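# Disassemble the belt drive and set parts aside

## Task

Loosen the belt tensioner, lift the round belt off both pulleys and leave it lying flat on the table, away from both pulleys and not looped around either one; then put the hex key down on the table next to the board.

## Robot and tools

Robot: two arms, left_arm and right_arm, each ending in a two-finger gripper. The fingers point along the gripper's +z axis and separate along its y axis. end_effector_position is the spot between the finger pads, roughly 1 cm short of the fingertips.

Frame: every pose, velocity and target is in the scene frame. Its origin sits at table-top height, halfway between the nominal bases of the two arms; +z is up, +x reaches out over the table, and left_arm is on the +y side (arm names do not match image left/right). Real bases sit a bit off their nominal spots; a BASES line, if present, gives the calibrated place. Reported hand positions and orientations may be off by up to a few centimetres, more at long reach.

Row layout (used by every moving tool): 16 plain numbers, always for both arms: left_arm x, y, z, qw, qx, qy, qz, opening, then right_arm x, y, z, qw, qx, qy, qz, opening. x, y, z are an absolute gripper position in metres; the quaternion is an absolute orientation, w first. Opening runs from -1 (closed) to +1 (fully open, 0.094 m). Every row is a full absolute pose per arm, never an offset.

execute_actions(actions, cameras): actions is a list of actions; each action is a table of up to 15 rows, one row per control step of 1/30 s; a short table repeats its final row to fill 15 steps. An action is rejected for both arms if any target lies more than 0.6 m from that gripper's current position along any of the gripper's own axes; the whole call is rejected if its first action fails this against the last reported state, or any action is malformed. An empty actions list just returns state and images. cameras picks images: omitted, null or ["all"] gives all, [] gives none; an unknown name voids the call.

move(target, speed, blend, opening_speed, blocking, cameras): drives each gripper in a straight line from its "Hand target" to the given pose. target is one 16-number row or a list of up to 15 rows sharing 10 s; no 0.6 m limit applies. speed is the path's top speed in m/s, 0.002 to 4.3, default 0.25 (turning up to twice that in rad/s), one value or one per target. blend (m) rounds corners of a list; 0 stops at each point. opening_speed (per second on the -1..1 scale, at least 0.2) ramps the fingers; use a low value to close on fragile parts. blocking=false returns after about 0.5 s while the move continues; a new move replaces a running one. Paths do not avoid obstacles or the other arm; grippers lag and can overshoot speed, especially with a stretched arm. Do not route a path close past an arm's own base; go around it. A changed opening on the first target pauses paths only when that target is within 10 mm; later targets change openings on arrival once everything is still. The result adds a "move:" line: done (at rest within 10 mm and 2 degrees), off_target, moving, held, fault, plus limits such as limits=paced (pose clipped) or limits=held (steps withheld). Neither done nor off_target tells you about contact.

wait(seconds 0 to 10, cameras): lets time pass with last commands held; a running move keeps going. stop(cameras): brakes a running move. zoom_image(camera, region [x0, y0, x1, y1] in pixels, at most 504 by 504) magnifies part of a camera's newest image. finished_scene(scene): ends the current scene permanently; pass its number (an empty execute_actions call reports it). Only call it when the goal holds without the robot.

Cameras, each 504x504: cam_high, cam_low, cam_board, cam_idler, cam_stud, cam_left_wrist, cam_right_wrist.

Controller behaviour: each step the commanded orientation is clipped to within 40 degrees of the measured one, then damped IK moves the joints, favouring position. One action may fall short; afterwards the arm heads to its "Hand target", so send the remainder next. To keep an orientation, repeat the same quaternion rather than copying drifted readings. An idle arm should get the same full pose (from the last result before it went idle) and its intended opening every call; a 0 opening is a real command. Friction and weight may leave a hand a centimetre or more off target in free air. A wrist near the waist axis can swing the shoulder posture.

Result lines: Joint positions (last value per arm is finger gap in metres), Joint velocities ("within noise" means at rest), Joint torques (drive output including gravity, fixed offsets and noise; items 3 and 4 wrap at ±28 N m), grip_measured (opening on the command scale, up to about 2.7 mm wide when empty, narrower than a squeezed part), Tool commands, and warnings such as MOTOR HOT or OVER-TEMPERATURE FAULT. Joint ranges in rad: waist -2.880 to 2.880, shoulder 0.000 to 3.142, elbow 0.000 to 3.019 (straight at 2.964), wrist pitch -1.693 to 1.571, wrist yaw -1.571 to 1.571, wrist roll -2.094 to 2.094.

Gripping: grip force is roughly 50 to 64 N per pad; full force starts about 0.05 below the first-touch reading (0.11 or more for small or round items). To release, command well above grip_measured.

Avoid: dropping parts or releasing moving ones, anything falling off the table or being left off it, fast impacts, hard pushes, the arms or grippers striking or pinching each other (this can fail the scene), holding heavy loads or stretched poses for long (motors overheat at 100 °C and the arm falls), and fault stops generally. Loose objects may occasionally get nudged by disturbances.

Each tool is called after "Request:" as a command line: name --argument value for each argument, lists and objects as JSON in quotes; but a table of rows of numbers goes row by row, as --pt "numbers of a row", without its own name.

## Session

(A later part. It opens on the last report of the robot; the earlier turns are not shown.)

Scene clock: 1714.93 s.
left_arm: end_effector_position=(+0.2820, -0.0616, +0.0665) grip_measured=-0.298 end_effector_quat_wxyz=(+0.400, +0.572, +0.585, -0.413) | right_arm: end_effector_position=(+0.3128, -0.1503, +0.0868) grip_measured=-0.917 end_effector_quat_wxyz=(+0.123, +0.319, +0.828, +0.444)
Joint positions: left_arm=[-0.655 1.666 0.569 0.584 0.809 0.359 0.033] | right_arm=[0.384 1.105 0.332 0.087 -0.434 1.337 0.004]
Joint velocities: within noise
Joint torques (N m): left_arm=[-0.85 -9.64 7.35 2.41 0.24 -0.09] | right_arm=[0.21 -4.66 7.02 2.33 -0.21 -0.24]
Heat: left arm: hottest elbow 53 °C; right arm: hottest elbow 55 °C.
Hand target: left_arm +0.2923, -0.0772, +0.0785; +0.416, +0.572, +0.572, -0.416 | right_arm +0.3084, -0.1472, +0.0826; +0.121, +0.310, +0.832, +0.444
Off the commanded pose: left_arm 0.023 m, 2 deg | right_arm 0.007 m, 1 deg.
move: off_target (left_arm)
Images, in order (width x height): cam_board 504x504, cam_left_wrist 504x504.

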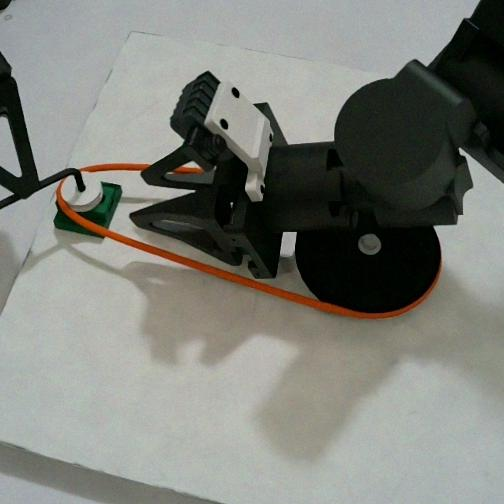

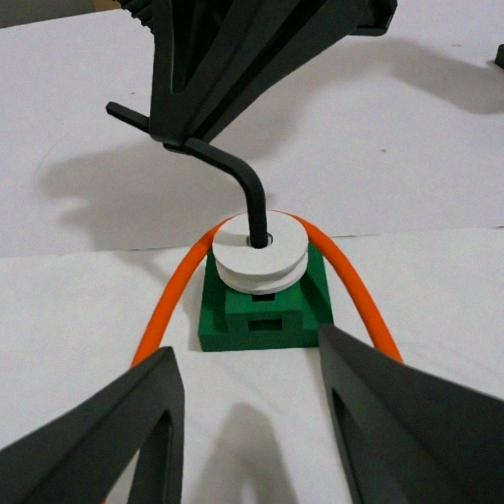

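Request:
move --pt "0.293 -0.078 0.078 0.4156 0.572 0.572 -0.4156 -0.3 0.3088 -0.1467 0.118 0.1209 0.3098 0.8322 0.4444 -1.0" --pt "0.293 -0.078 0.078 0.4156 0.572 0.572 -0.4156 -0.3 0.3343 -0.1493 0.145 0.0597 0.3161 0.8586 0.4029 -1.0" --pt "0.293 -0.078 0.078 0.4156 0.572 0.572 -0.4156 -0.3 0.3116 -0.1441 0.0862 0.0943 0.2599 0.8491 0.4508 -1.0" --speed '[0.08, 0.08, 0.08]' --cameras '["cam_left_wrist", "cam_idler"]'

Request:
zoom_image --camera "cam_left_wrist" --region '[134, 90, 334, 290]'

Request:
zoom_image --camera "cam_idler" --region '[230, 0, 390, 160]'

Scene clock: 1740.50 s.
left_arm: end_effector_position=(+0.2819, -0.0617, +0.0663) grip_measured=-0.298 end_effector_quat_wxyz=(+0.400, +0.571, +0.586, -0.413) | right_arm: end_effector_position=(+0.3129, -0.1453, +0.0898) grip_measured=-0.917 end_effector_quat_wxyz=(+0.093, +0.266, +0.848, +0.449)
Joint positions: left_arm=[-0.656 1.667 0.569 0.584 0.809 0.357 0.033] | right_arm=[0.344 1.138 0.379 0.008 -0.559 1.212 0.004]
Joint velocities: within noise
Joint torques (N m): left_arm=[-0.79 -9.7 7.32 2.43 0.26 -0.09] | right_arm=[-0.44 -5.25 7.15 2.48 -0.31 -0.23]
Heat: left arm: hottest elbow 53 °C; right arm: hottest elbow 55 °C.
Hand target: left_arm +0.2922, -0.0772, +0.0784; +0.415, +0.572, +0.572, -0.416 | right_arm +0.3115, -0.1442, +0.0862; +0.094, +0.260, +0.849, +0.450
Off the commanded pose: left_arm 0.023 m, 2 deg | right_arm 0.004 m, 1 deg.
move: off_target (left_arm)
Images, in order (width x height): cam_idler 504x504, cam_left_wrist 504x504.

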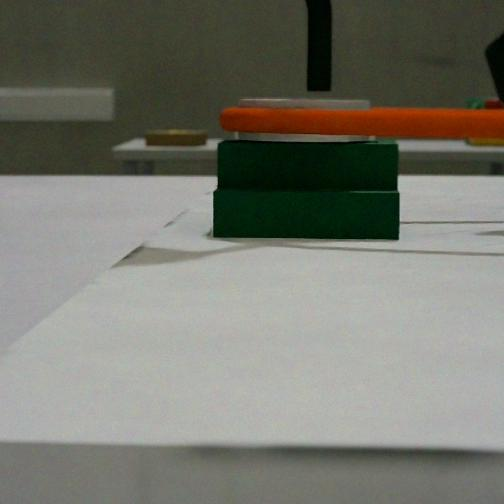

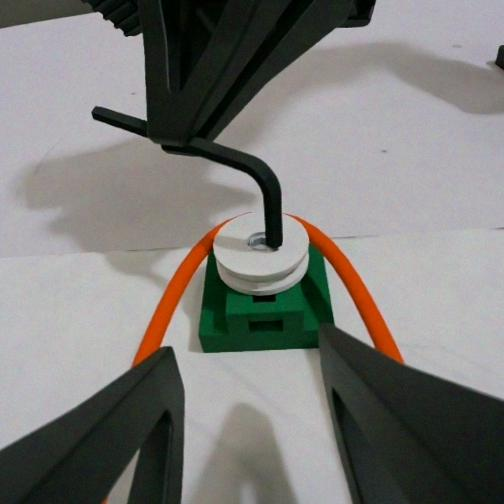

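Scaled by 2.520.

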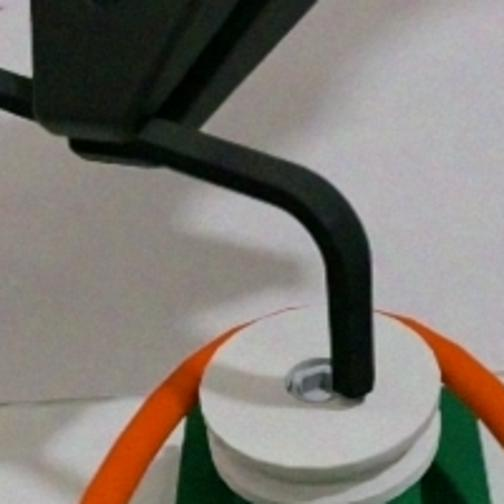

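Scaled by 3.150.

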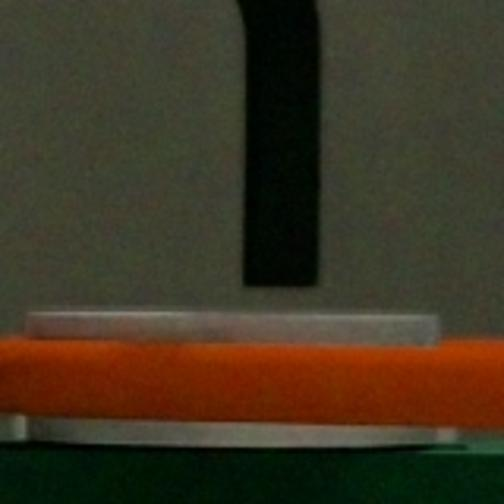

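Request:
move --pt "0.293 -0.078 0.078 0.4156 0.572 0.572 -0.4156 -0.3 0.3130 -0.1445 0.118 0.0943 0.2599 0.8491 0.4508 -1.0" --pt "0.293 -0.078 0.078 0.4156 0.572 0.572 -0.4156 -0.3 0.3393 -0.1590 0.145 0.0597 0.3161 0.8586 0.4029 -1.0" --pt "0.293 -0.078 0.078 0.4156 0.572 0.572 -0.4156 -0.3 0.3166 -0.1486 0.0862 0.0943 0.2599 0.8491 0.4508 -1.0" --speed '[0.08, 0.08, 0.08]' --cameras '["cam_left_wrist", "cam_idler"]'

Request:
zoom_image --camera "cam_left_wrist" --region '[184, 165, 284, 265]'

Request:
zoom_image --camera "cam_idler" --region '[230, 0, 390, 160]'

Scene clock: 1751.63 s.
left_arm: end_effector_position=(+0.2819, -0.0617, +0.0663) grip_measured=-0.298 end_effector_quat_wxyz=(+0.400, +0.571, +0.586, -0.413) | right_arm: end_effector_position=(+0.3200, -0.1531, +0.0900) grip_measured=-0.917 end_effector_quat_wxyz=(+0.095, +0.270, +0.846, +0.449)
Joint positions: left_arm=[-0.656 1.667 0.569 0.584 0.809 0.357 0.033] | right_arm=[0.311 1.149 0.389 -0.001 -0.576 1.192 0.004]
Joint velocities: within noise
Joint torques (N m): left_arm=[-0.79 -9.64 7.3 2.44 0.25 -0.09] | right_arm=[0.38 -5.19 7.12 2.45 -0.32 -0.23]
Heat: left arm: hottest elbow 53 °C; right arm: hottest elbow 54 °C.
Hand target: left_arm +0.2922, -0.0771, +0.0784; +0.415, +0.572, +0.572, -0.416 | right_arm +0.3166, -0.1488, +0.0863; +0.094, +0.260, +0.849, +0.450
Off the commanded pose: left_arm 0.023 m, 2 deg | right_arm 0.007 m, 1 deg.
move: off_target (left_arm)
Images, in order (width x height): cam_idler 504x504, cam_left_wrist 504x504.

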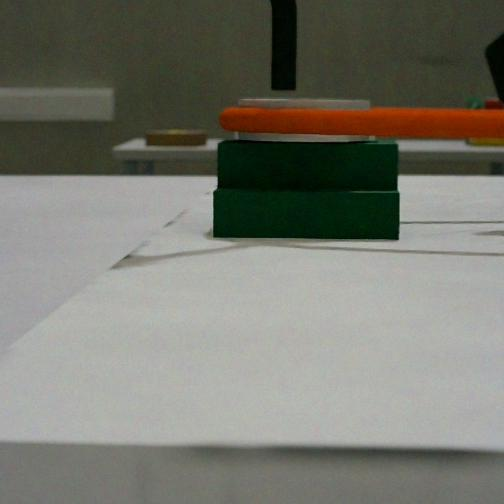

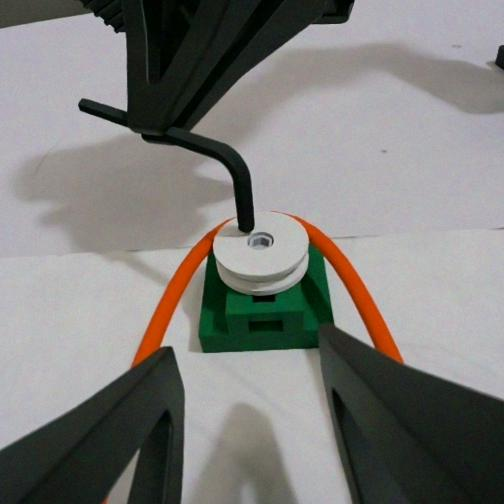

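Scaled by 5.040.

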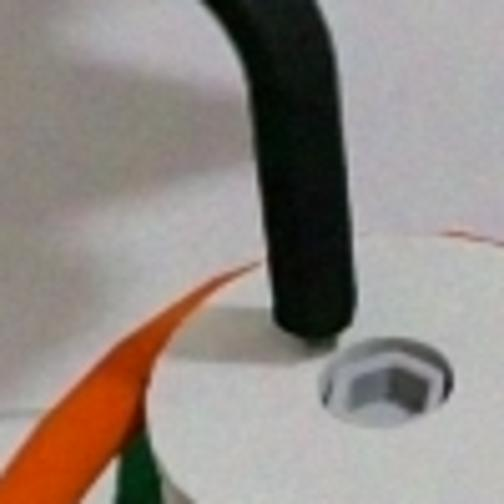

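Scaled by 3.150.

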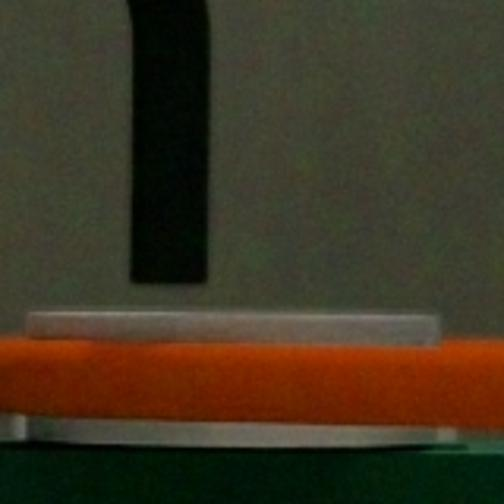

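Request:
zoom_image --camera "cam_left_wrist" --region '[234, 215, 279, 255]'

Scaled by 11.200.

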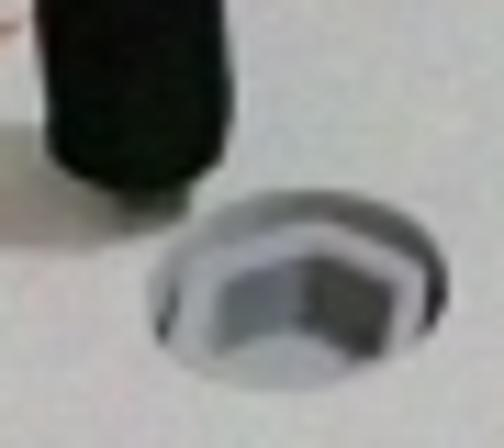

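Request:
move --pt "0.293 -0.078 0.078 0.4156 0.572 0.572 -0.4156 -0.3 0.3170 -0.1490 0.118 0.0943 0.2599 0.8491 0.4508 -1.0" --pt "0.293 -0.078 0.078 0.4156 0.572 0.572 -0.4156 -0.3 0.3348 -0.1535 0.145 0.0597 0.3161 0.8586 0.4029 -1.0" --pt "0.293 -0.078 0.078 0.4156 0.572 0.572 -0.4156 -0.3 0.3121 -0.1431 0.0862 0.0943 0.2599 0.8491 0.4508 -1.0" --speed '[0.08, 0.08, 0.08]' --cameras '["cam_left_wrist", "cam_idler"]'

Request:
zoom_image --camera "cam_left_wrist" --region '[184, 165, 284, 265]'

Request:
zoom_image --camera "cam_idler" --region '[230, 0, 390, 160]'

Scene clock: 1767.50 s.
left_arm: end_effector_position=(+0.2819, -0.0617, +0.0663) grip_measured=-0.298 end_effector_quat_wxyz=(+0.400, +0.571, +0.586, -0.413) | right_arm: end_effector_position=(+0.3155, -0.1474, +0.0901) grip_measured=-0.917 end_effector_quat_wxyz=(+0.095, +0.269, +0.847, +0.449)
Joint positions: left_arm=[-0.656 1.667 0.569 0.584 0.809 0.357 0.033] | right_arm=[0.337 1.14 0.381 0.01 -0.557 1.212 0.004]
Joint velocities: within noise
Joint torques (N m): left_arm=[-0.73 -9.58 7.32 2.43 0.26 -0.09] | right_arm=[0.32 -5.19 7.12 2.51 -0.31 -0.22]
Heat: left arm: hottest elbow 53 °C; right arm: hottest elbow 55 °C.
Hand target: left_arm +0.2922, -0.0771, +0.0784; +0.415, +0.572, +0.572, -0.416 | right_arm +0.3120, -0.1432, +0.0864; +0.094, +0.260, +0.849, +0.451
Off the commanded pose: left_arm 0.023 m, 2 deg | right_arm 0.007 m, 1 deg.
move: off_target (left_arm)
Images, in order (width x height): cam_idler 504x504, cam_left_wrist 504x504.

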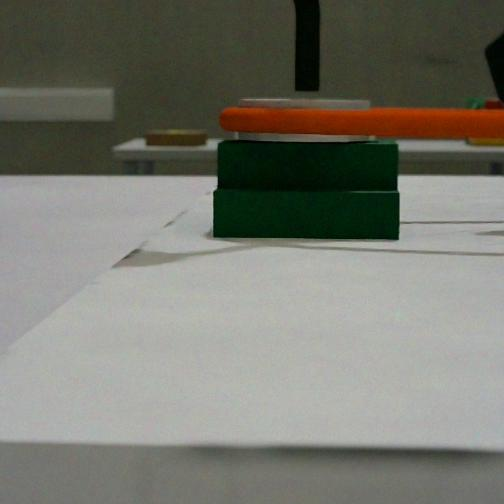

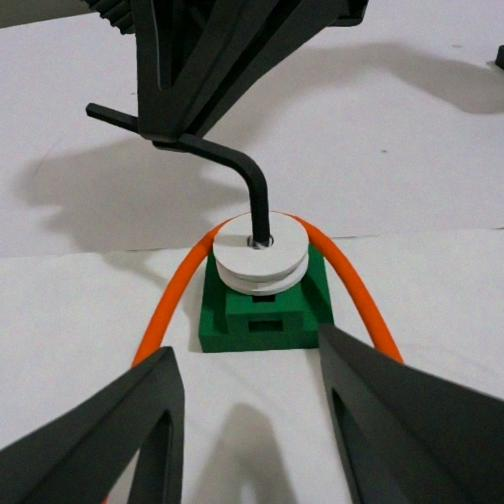

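Scaled by 5.040.

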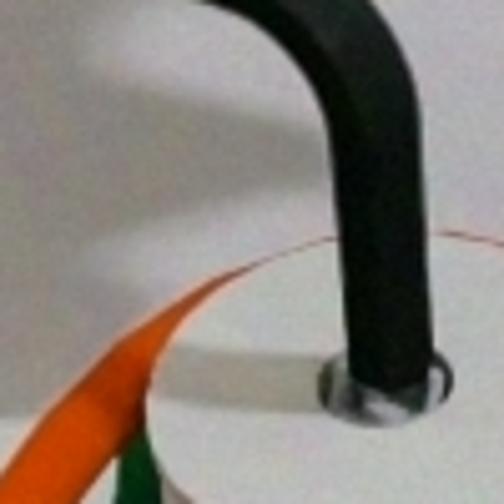

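Scaled by 3.150.

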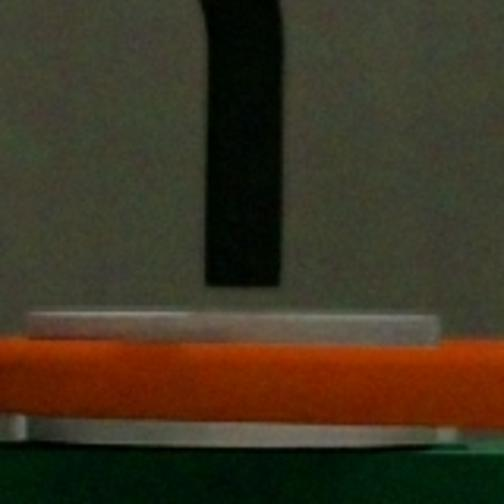

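Request:
move --pt "0.293 -0.078 0.078 0.4156 0.572 0.572 -0.4156 -0.3 0.3125 -0.1435 0.118 0.0943 0.2599 0.8491 0.4508 -1.0" --pt "0.293 -0.078 0.078 0.4156 0.572 0.572 -0.4156 -0.3 0.3349 -0.1542 0.145 0.0597 0.3161 0.8586 0.4029 -1.0" --pt "0.293 -0.078 0.078 0.4156 0.572 0.572 -0.4156 -0.3 0.3122 -0.1438 0.0862 0.0943 0.2599 0.8491 0.4508 -1.0" --speed '[0.08, 0.08, 0.08]' --cameras '["cam_left_wrist", "cam_idler"]'

Request:
zoom_image --camera "cam_left_wrist" --region '[184, 165, 284, 265]'

Request:
zoom_image --camera "cam_idler" --region '[230, 0, 390, 160]'

Scene clock: 1776.50 s.
left_arm: end_effector_position=(+0.2819, -0.0617, +0.0663) grip_measured=-0.298 end_effector_quat_wxyz=(+0.400, +0.571, +0.586, -0.413) | right_arm: end_effector_position=(+0.3155, -0.1481, +0.0899) grip_measured=-0.917 end_effector_quat_wxyz=(+0.095, +0.270, +0.847, +0.449)
Joint positions: left_arm=[-0.656 1.667 0.569 0.584 0.809 0.357 0.033] | right_arm=[0.334 1.14 0.381 0.008 -0.559 1.211 0.004]
Joint velocities: within noise
Joint torques (N m): left_arm=[-0.79 -9.7 7.31 2.41 0.26 -0.09] | right_arm=[0.32 -5.19 7.15 2.33 -0.31 -0.21]
Heat: left arm: hottest elbow 53 °C; right arm: hottest elbow 55 °C.
Hand target: left_arm +0.2923, -0.0771, +0.0784; +0.415, +0.572, +0.572, -0.416 | right_arm +0.3120, -0.1439, +0.0862; +0.094, +0.260, +0.849, +0.451
Off the commanded pose: left_arm 0.023 m, 2 deg | right_arm 0.007 m, 1 deg.
move: off_target (left_arm)
Images, in order (width x height): cam_idler 504x504, cam_left_wrist 504x504.

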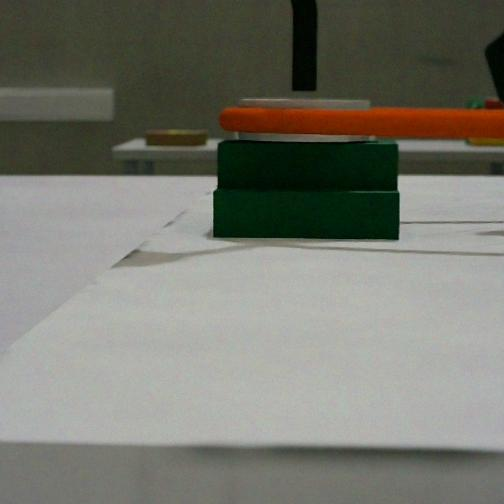

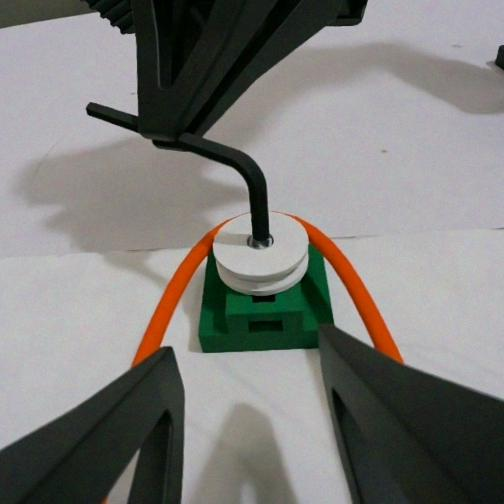

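Scaled by 5.040.

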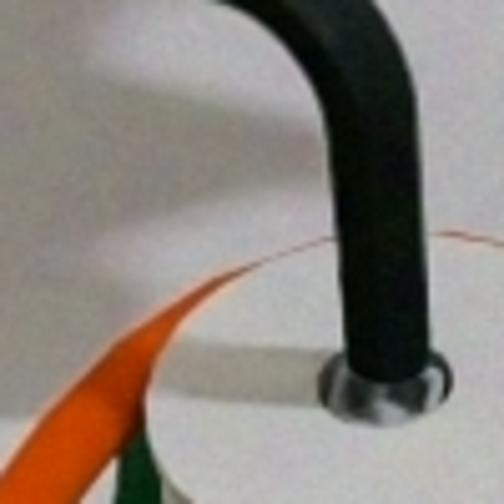

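Scaled by 3.150.

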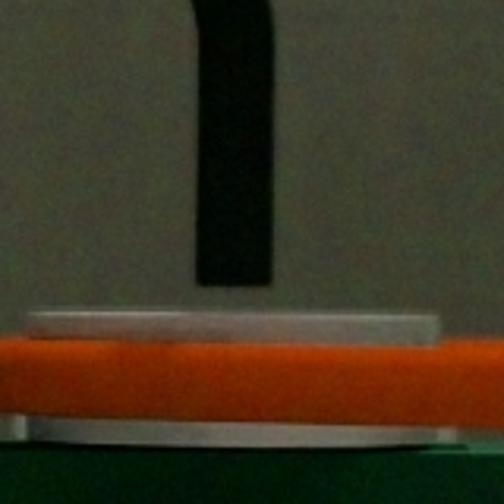

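Request:
move --pt "0.293 -0.078 0.078 0.4156 0.572 0.572 -0.4156 -0.3 0.3121 -0.1439 0.0818 0.0943 0.2599 0.8491 0.4508 -1.0" --speed '[0.015]' --cameras '["cam_left_wrist", "cam_idler"]'

Request:
zoom_image --camera "cam_left_wrist" --region '[184, 165, 284, 265]'

Request:
zoom_image --camera "cam_idler" --region '[230, 0, 390, 160]'

Scene clock: 1781.97 s.
left_arm: end_effector_position=(+0.2819, -0.0617, +0.0663) grip_measured=-0.298 end_effector_quat_wxyz=(+0.400, +0.571, +0.586, -0.413) | right_arm: end_effector_position=(+0.3162, -0.1478, +0.0868) grip_measured=-0.917 end_effector_quat_wxyz=(+0.096, +0.269, +0.846, +0.450)
Joint positions: left_arm=[-0.656 1.667 0.569 0.584 0.809 0.357 0.033] | right_arm=[0.334 1.154 0.376 0.03 -0.56 1.211 0.004]
Joint velocities: within noise
Joint torques (N m): left_arm=[-0.73 -9.58 7.32 2.44 0.26 -0.09] | right_arm=[0.32 -5.19 6.87 2.47 -0.3 -0.23]
Heat: left arm: hottest elbow 53 °C; right arm: hottest elbow 54 °C.
Hand target: left_arm +0.2923, -0.0771, +0.0784; +0.415, +0.572, +0.572, -0.416 | right_arm +0.3120, -0.1441, +0.0819; +0.094, +0.260, +0.849, +0.450
Off the commanded pose: left_arm 0.023 m, 2 deg | right_arm 0.008 m, 1 deg.
move: off_target (left_arm)
Images, in order (width x height): cam_idler 504x504, cam_left_wrist 504x504.

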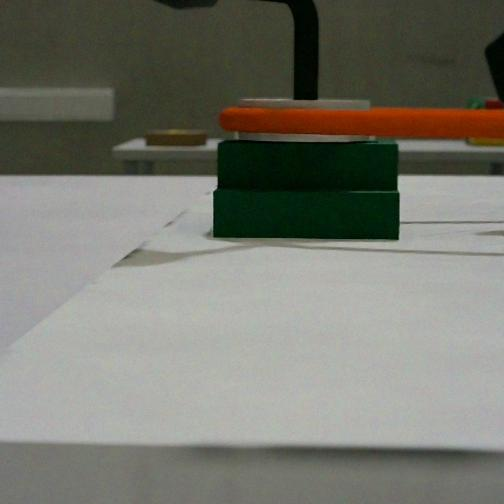

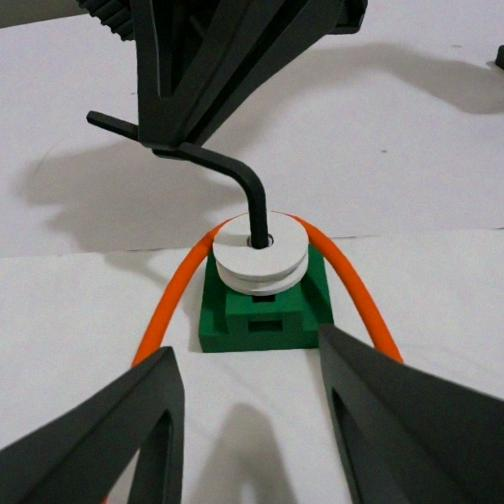

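Scaled by 5.040.

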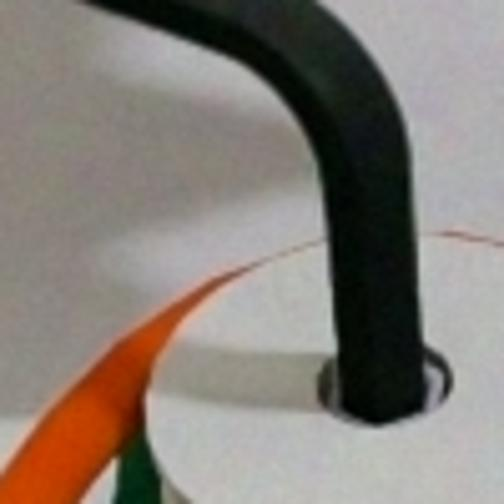

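Scaled by 3.150.

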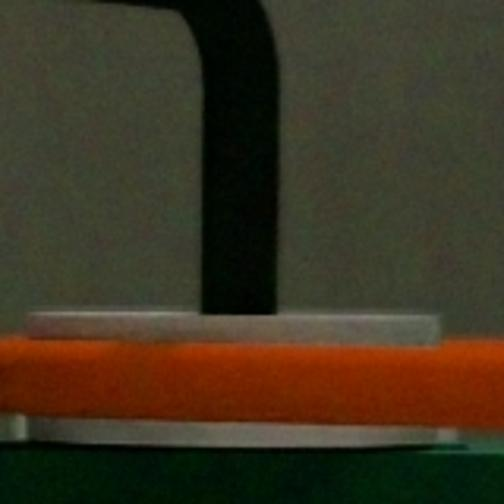

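Request:
move --pt "0.293 -0.078 0.078 0.4156 0.572 0.572 -0.4156 -0.3 0.3125 -0.1435 0.118 0.0943 0.2599 0.8491 0.4508 -1.0" --pt "0.293 -0.078 0.078 0.4156 0.572 0.572 -0.4156 -0.3 0.3345 -0.1547 0.145 0.0597 0.3161 0.8586 0.4029 -1.0" --pt "0.293 -0.078 0.078 0.4156 0.572 0.572 -0.4156 -0.3 0.3118 -0.1443 0.0862 0.0943 0.2599 0.8491 0.4508 -1.0" --pt "0.293 -0.078 0.078 0.4156 0.572 0.572 -0.4156 -0.3 0.3118 -0.1443 0.0825 0.0943 0.2599 0.8491 0.4508 -1.0" --speed '[0.08, 0.08, 0.08, 0.015]' --cameras '["cam_left_wrist", "cam_idler"]'

Request:
zoom_image --camera "cam_left_wrist" --region '[184, 165, 284, 265]'

Request:
zoom_image --camera "cam_idler" --region '[230, 0, 390, 160]'

Scene clock: 1791.13 s.
left_arm: end_effector_position=(+0.2819, -0.0617, +0.0663) grip_measured=-0.298 end_effector_quat_wxyz=(+0.400, +0.571, +0.586, -0.413) | right_arm: end_effector_position=(+0.3155, -0.1484, +0.0869) grip_measured=-0.917 end_effector_quat_wxyz=(+0.095, +0.269, +0.846, +0.450)
Joint positions: left_arm=[-0.656 1.667 0.569 0.584 0.809 0.357 0.033] | right_arm=[0.333 1.151 0.376 0.025 -0.561 1.209 0.004]
Joint velocities: within noise
Joint torques (N m): left_arm=[-0.73 -9.7 7.32 2.41 0.25 -0.08] | right_arm=[0.26 -4.89 6.91 2.51 -0.27 -0.22]
Heat: left arm: hottest elbow 53 °C; right arm: hottest elbow 55 °C.
Hand target: left_arm +0.2923, -0.0771, +0.0784; +0.415, +0.572, +0.572, -0.416 | right_arm +0.3117, -0.1445, +0.0826; +0.094, +0.260, +0.849, +0.450
Off the commanded pose: left_arm 0.023 m, 2 deg | right_arm 0.007 m, 1 deg.
move: off_target (left_arm)
Images, in order (width x height): cam_idler 504x504, cam_left_wrist 504x504.

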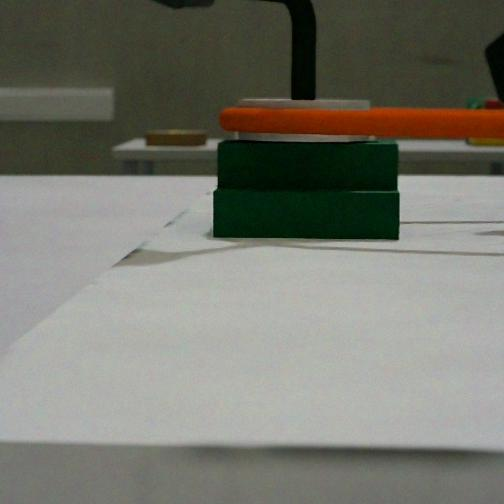

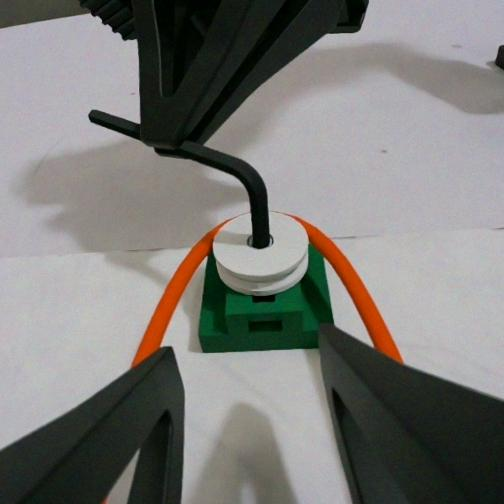

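Scaled by 5.040.

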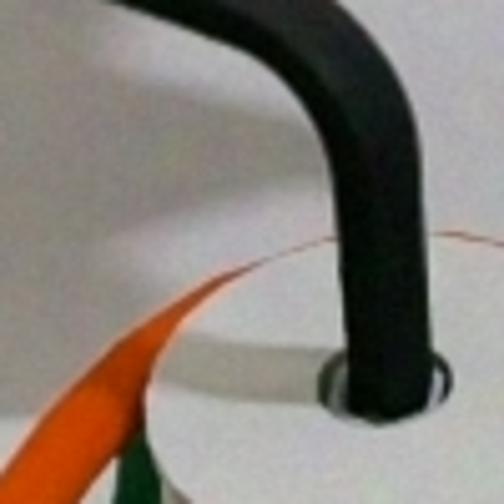

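Scaled by 3.150.

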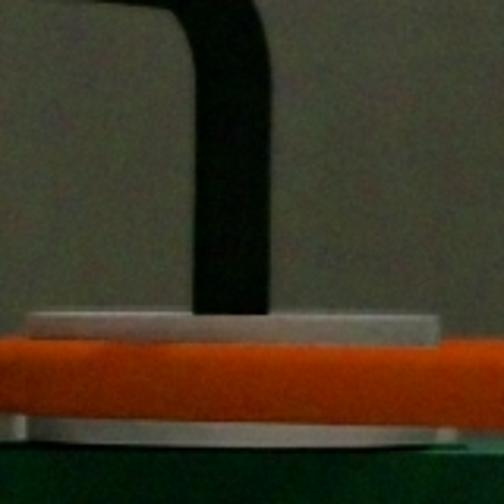

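Request:
move --pt "0.293 -0.078 0.078 0.4156 0.572 0.572 -0.4156 -0.3 0.3118 -0.1443 0.0818 0.0943 0.2599 0.8491 0.4508 -1.0" --speed '[0.01]' --cameras '[]'

Request:
move --pt "0.293 -0.078 0.078 0.4156 0.572 0.572 -0.4156 -0.3 0.3118 -0.1443 0.0812 0.0943 0.2599 0.8491 0.4508 -1.0" --speed '[0.01]' --cameras '["cam_left_wrist", "cam_idler"]'

Request:
zoom_image --camera "cam_left_wrist" --region '[184, 165, 284, 265]'

Request:
zoom_image --camera "cam_idler" --region '[230, 0, 390, 160]'

Scene clock: 1801.30 s.
left_arm: end_effector_position=(+0.2819, -0.0617, +0.0663) grip_measured=-0.298 end_effector_quat_wxyz=(+0.400, +0.571, +0.586, -0.413) | right_arm: end_effector_position=(+0.3159, -0.1481, +0.0867) grip_measured=-0.917 end_effector_quat_wxyz=(+0.096, +0.269, +0.846, +0.450)
Joint positions: left_arm=[-0.656 1.667 0.569 0.584 0.809 0.357 0.033] | right_arm=[0.333 1.153 0.376 0.028 -0.561 1.209 0.004]
Joint velocities: within noise
Joint torques (N m): left_arm=[-0.79 -9.76 7.32 2.4 0.26 -0.09] | right_arm=[0.21 -4.84 6.86 2.44 -0.27 -0.22]
Heat: left arm: hottest elbow 53 °C; right arm: hottest elbow 55 °C.
Hand target: left_arm +0.2923, -0.0771, +0.0784; +0.415, +0.572, +0.572, -0.416 | right_arm +0.3117, -0.1445, +0.0820; +0.094, +0.260, +0.849, +0.451
Off the commanded pose: left_arm 0.023 m, 2 deg | right_arm 0.007 m, 1 deg.
move: off_target (left_arm)
No camera images: "cameras" was empty.

Scene clock: 1802.00 s.
left_arm: end_effector_position=(+0.2819, -0.0617, +0.0663) grip_measured=-0.298 end_effector_quat_wxyz=(+0.400, +0.571, +0.586, -0.413) | right_arm: end_effector_position=(+0.3162, -0.1480, +0.0866) grip_measured=-0.917 end_effector_quat_wxyz=(+0.096, +0.269, +0.846, +0.450)
Joint positions: left_arm=[-0.656 1.667 0.569 0.584 0.809 0.357 0.033] | right_arm=[0.333 1.154 0.376 0.031 -0.561 1.209 0.004]
Joint velocities: within noise
Joint torques (N m): left_arm=[-0.85 -9.7 7.31 2.44 0.26 -0.09] | right_arm=[0.38 -4.95 6.78 2.45 -0.27 -0.22]
Heat: left arm: hottest elbow 53 °C; right arm: hottest elbow 55 °C.
Hand target: left_arm +0.2923, -0.0771, +0.0784; +0.415, +0.572, +0.572, -0.416 | right_arm +0.3117, -0.1445, +0.0813; +0.094, +0.260, +0.849, +0.450
Off the commanded pose: left_arm 0.023 m, 2 deg | right_arm 0.008 m, 1 deg.
move: off_target (left_arm)
Images, in order (width x height): cam_idler 504x504, cam_left_wrist 504x504.

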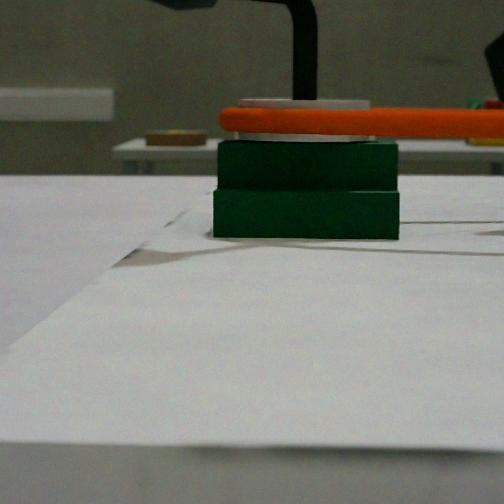

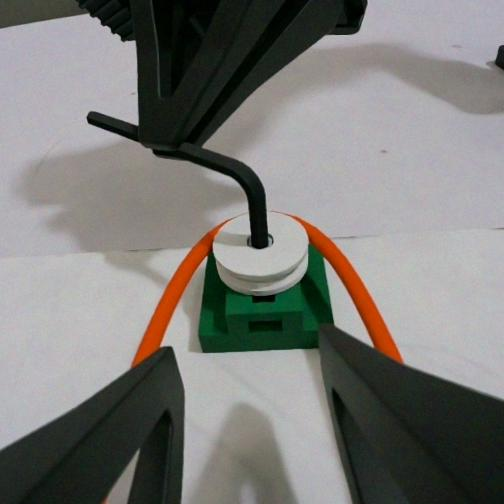

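Scaled by 5.040.

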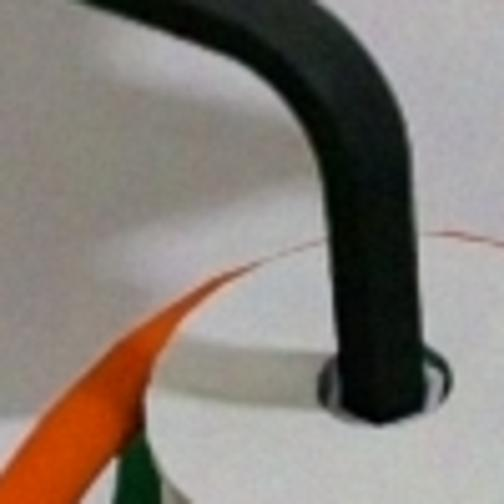

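Scaled by 3.150.

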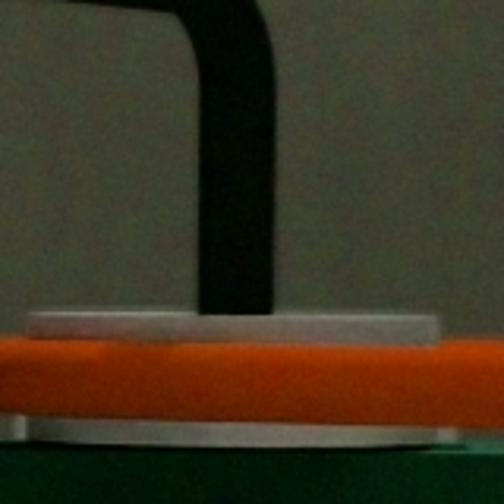

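Request:
zoom_image --camera "cam_left_wrist" --region '[244, 225, 276, 257]'

Request:
zoom_image --camera "cam_left_wrist" --region '[74, 90, 274, 290]'

Scaled by 15.750.

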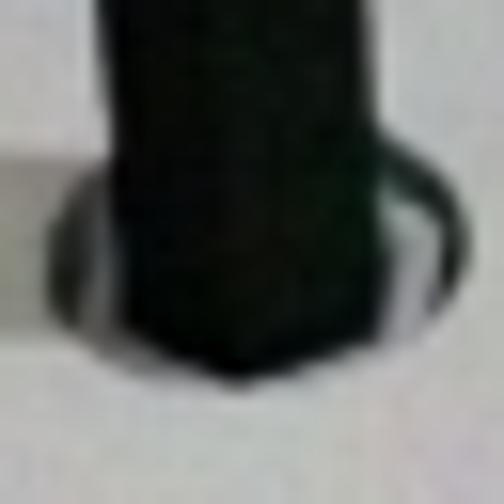

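Scaled by 2.520.

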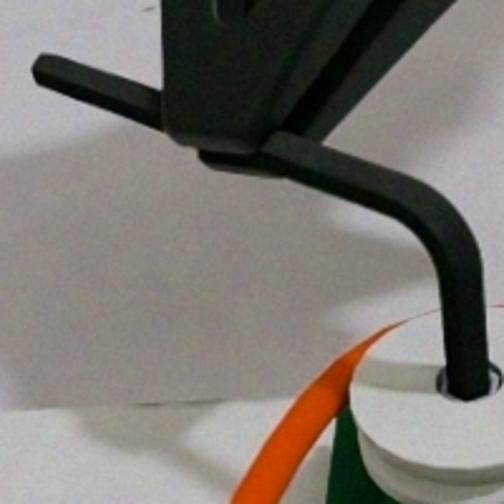

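Request:
move --pt "0.293 -0.078 0.078 0.4156 0.572 0.572 -0.4156 -0.3 0.3125 -0.1435 0.118 0.0943 0.2599 0.8491 0.4508 -1.0" --pt "0.293 -0.078 0.078 0.4156 0.572 0.572 -0.4156 -0.3 0.3352 -0.1541 0.145 0.0544 0.3049 0.8627 0.4037 -1.0" --pt "0.293 -0.078 0.078 0.4156 0.572 0.572 -0.4156 -0.3 0.3125 -0.1437 0.0862 0.0884 0.2488 0.8525 0.4520 -1.0" --pt "0.293 -0.078 0.078 0.4156 0.572 0.572 -0.4156 -0.3 0.3125 -0.1437 0.0828 0.0884 0.2488 0.8525 0.4520 -1.0" --speed '[0.08, 0.08, 0.08, 0.015]' --cameras '["cam_left_wrist", "cam_idler"]'

Request:
zoom_image --camera "cam_left_wrist" --region '[244, 225, 276, 257]'

Request:
zoom_image --camera "cam_idler" --region '[230, 0, 390, 160]'

Scene clock: 1832.37 s.
left_arm: end_effector_position=(+0.2819, -0.0617, +0.0663) grip_measured=-0.298 end_effector_quat_wxyz=(+0.400, +0.571, +0.586, -0.413) | right_arm: end_effector_position=(+0.3160, -0.1479, +0.0870) grip_measured=-0.917 end_effector_quat_wxyz=(+0.089, +0.258, +0.850, +0.451)
Joint positions: left_arm=[-0.656 1.667 0.569 0.584 0.809 0.357 0.033] | right_arm=[0.323 1.161 0.386 0.008 -0.587 1.18 0.004]
Joint velocities: within noise
Joint torques (N m): left_arm=[-0.67 -9.64 7.32 2.41 0.25 -0.08] | right_arm=[0.5 -5.36 6.99 2.51 -0.29 -0.24]
Heat: left arm: hottest elbow 53 °C; right arm: hottest elbow 54 °C.
Hand target: left_arm +0.2923, -0.0771, +0.0784; +0.415, +0.572, +0.572, -0.416 | right_arm +0.3124, -0.1439, +0.0830; +0.088, +0.249, +0.852, +0.452
Off the commanded pose: left_arm 0.023 m, 2 deg | right_arm 0.007 m, 1 deg.
move: off_target (left_arm)
Images, in order (width x height): cam_idler 504x504, cam_left_wrist 504x504.

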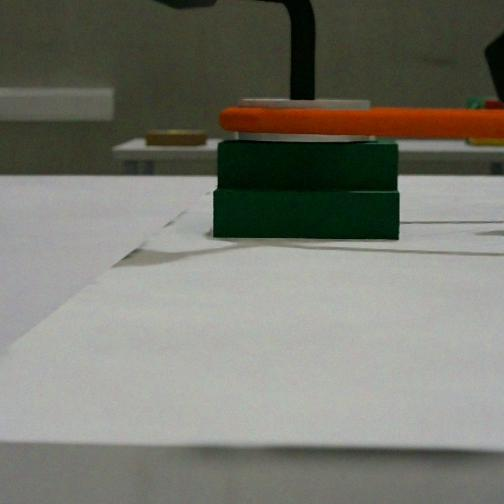

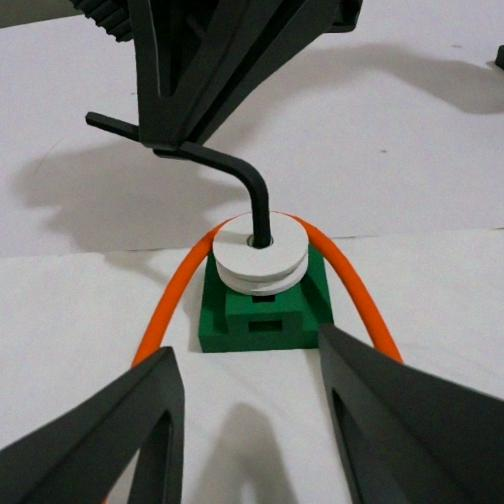

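Scaled by 15.750.

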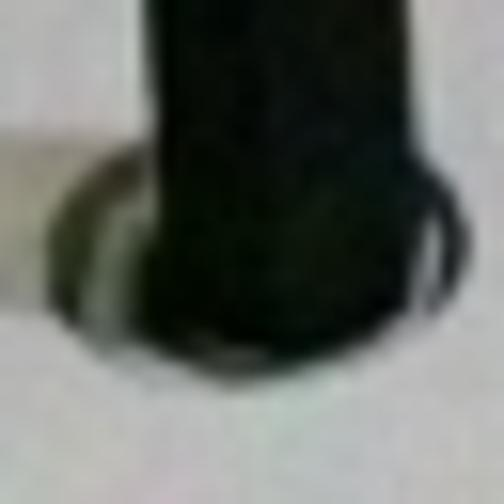

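Scaled by 3.150.

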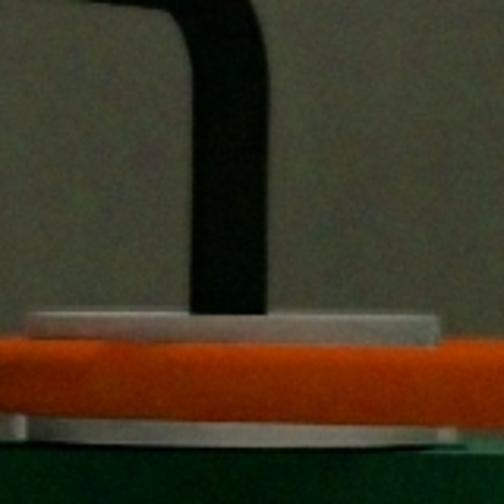

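Request:
move --pt "0.293 -0.078 0.078 0.4156 0.572 0.572 -0.4156 -0.3 0.3125 -0.1437 0.0820 0.0884 0.2488 0.8525 0.4520 -1.0" --speed '[0.01]' --cameras '[]'

Request:
move --pt "0.293 -0.078 0.078 0.4156 0.572 0.572 -0.4156 -0.3 0.3125 -0.1437 0.0814 0.0884 0.2488 0.8525 0.4520 -1.0" --speed '[0.01]' --cameras '["cam_left_wrist", "cam_idler"]'

Request:
zoom_image --camera "cam_left_wrist" --region '[244, 225, 276, 257]'

Request:
zoom_image --camera "cam_idler" --region '[230, 0, 390, 160]'

Scene clock: 1838.27 s.
left_arm: end_effector_position=(+0.2818, -0.0618, +0.0663) grip_measured=-0.298 end_effector_quat_wxyz=(+0.399, +0.571, +0.586, -0.414) | right_arm: end_effector_position=(+0.3165, -0.1476, +0.0869) grip_measured=-0.917 end_effector_quat_wxyz=(+0.090, +0.258, +0.850, +0.451)
Joint positions: left_arm=[-0.656 1.667 0.569 0.584 0.809 0.357 0.033] | right_arm=[0.324 1.163 0.386 0.012 -0.587 1.18 0.004]
Joint velocities: within noise
Joint torques (N m): left_arm=[-0.79 -9.7 7.32 2.44 0.26 -0.09] | right_arm=[0.44 -5.6 6.86 2.5 -0.29 -0.23]
Heat: left arm: hottest elbow 53 °C; right arm: hottest elbow 53 °C.
Hand target: left_arm +0.2922, -0.0772, +0.0784; +0.415, +0.572, +0.572, -0.416 | right_arm +0.3124, -0.1439, +0.0822; +0.088, +0.249, +0.852, +0.452
Off the commanded pose: left_arm 0.023 m, 2 deg | right_arm 0.007 m, 1 deg.
move: off_target (left_arm)
No camera images: "cameras" was empty.

Scene clock: 1838.97 s.
left_arm: end_effector_position=(+0.2818, -0.0618, +0.0663) grip_measured=-0.298 end_effector_quat_wxyz=(+0.399, +0.571, +0.586, -0.414) | right_arm: end_effector_position=(+0.3168, -0.1475, +0.0867) grip_measured=-0.917 end_effector_quat_wxyz=(+0.090, +0.258, +0.849, +0.452)
Joint positions: left_arm=[-0.656 1.667 0.569 0.584 0.809 0.357 0.033] | right_arm=[0.324 1.165 0.386 0.015 -0.587 1.18 0.004]
Joint velocities: within noise
Joint torques (N m): left_arm=[-0.73 -9.7 7.34 2.43 0.26 -0.08] | right_arm=[0.32 -5.3 6.8 2.4 -0.29 -0.22]
Heat: left arm: hottest elbow 53 °C; right arm: hottest elbow 53 °C.
Hand target: left_arm +0.2922, -0.0772, +0.0784; +0.415, +0.572, +0.572, -0.416 | right_arm +0.3125, -0.1439, +0.0817; +0.088, +0.249, +0.852, +0.452
Off the commanded pose: left_arm 0.023 m, 2 deg | right_arm 0.008 m, 1 deg.
move: off_target (left_arm)
Images, in order (width x height): cam_idler 504x504, cam_left_wrist 504x504.

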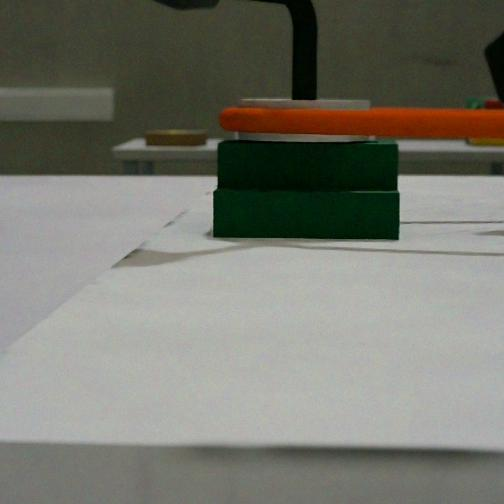

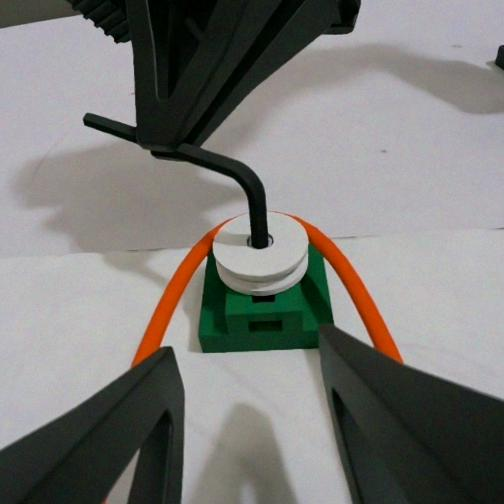

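Scaled by 15.750.

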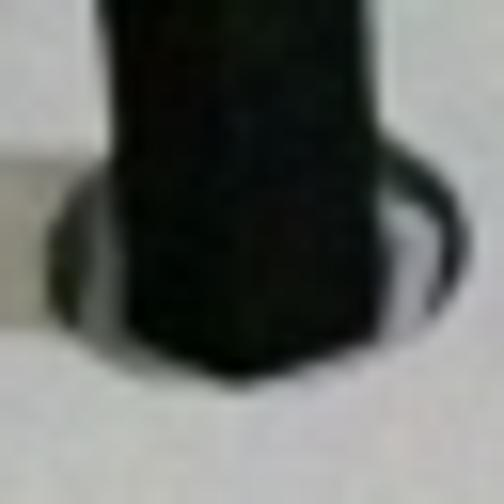

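Scaled by 3.150.

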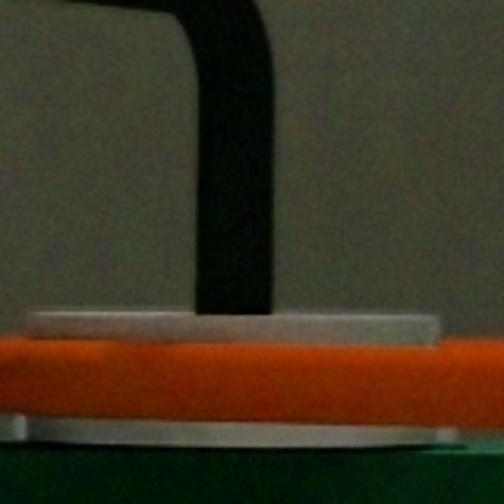

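Request:
move --pt "0.293 -0.078 0.078 0.4156 0.572 0.572 -0.4156 -0.3 0.3108 -0.1445 0.0790 0.0884 0.2488 0.8525 0.4520 -1.0" --speed '[0.01]' --cameras '["cam_left_wrist", "cam_idler"]'

Request:
zoom_image --camera "cam_left_wrist" --region '[244, 225, 276, 257]'

Request:
zoom_image --camera "cam_idler" --region '[230, 0, 390, 160]'

Scene clock: 1848.53 s.
left_arm: end_effector_position=(+0.2818, -0.0618, +0.0663) grip_measured=-0.298 end_effector_quat_wxyz=(+0.399, +0.571, +0.586, -0.414) | right_arm: end_effector_position=(+0.3165, -0.1476, +0.0862) grip_measured=-0.917 end_effector_quat_wxyz=(+0.093, +0.256, +0.849, +0.453)
Joint positions: left_arm=[-0.656 1.667 0.569 0.584 0.809 0.357 0.033] | right_arm=[0.324 1.166 0.381 0.028 -0.587 1.18 0.004]
Joint velocities: within noise
Joint torques (N m): left_arm=[-0.73 -9.7 7.35 2.44 0.25 -0.09] | right_arm=[0.32 -5.01 6.5 2.33 -0.31 -0.23]
Heat: left arm: hottest elbow 53 °C; right arm: hottest elbow 53 °C.
Hand target: left_arm +0.2922, -0.0772, +0.0784; +0.415, +0.572, +0.572, -0.416 | right_arm +0.3107, -0.1447, +0.0792; +0.088, +0.249, +0.852, +0.452
Off the commanded pose: left_arm 0.023 m, 2 deg | right_arm 0.010 m, 1 deg.
move: off_target (left_arm)
Images, in order (width x height): cam_idler 504x504, cam_left_wrist 504x504.

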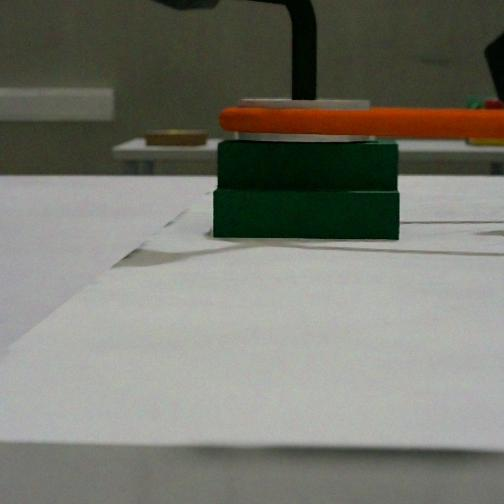

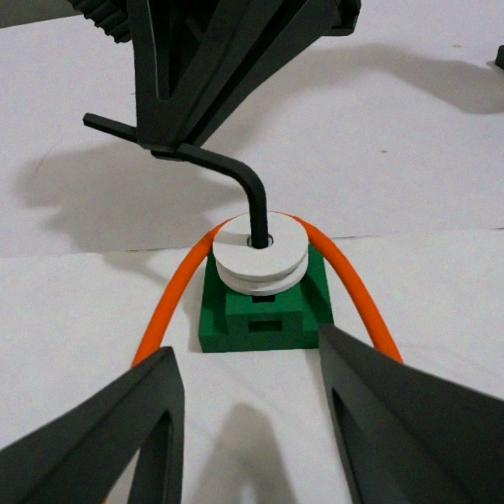

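Scaled by 15.750.

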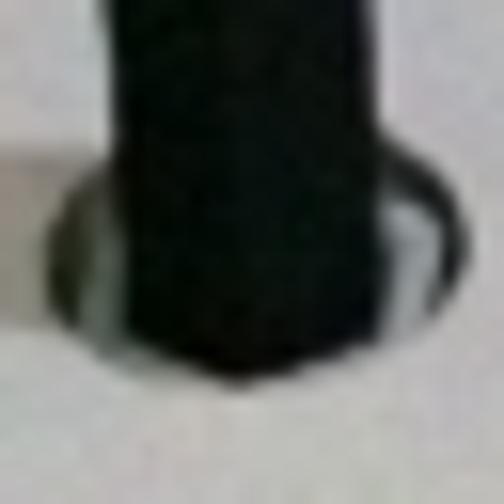

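Scaled by 3.150.

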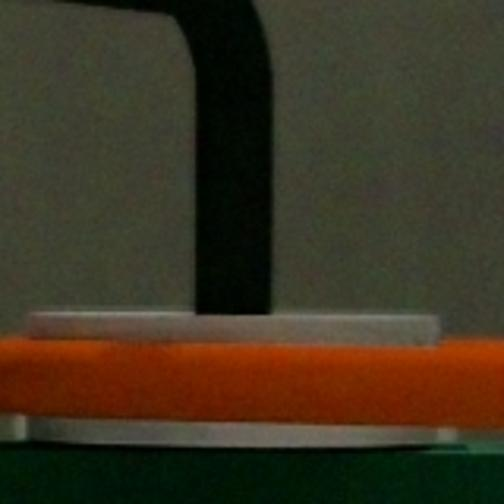

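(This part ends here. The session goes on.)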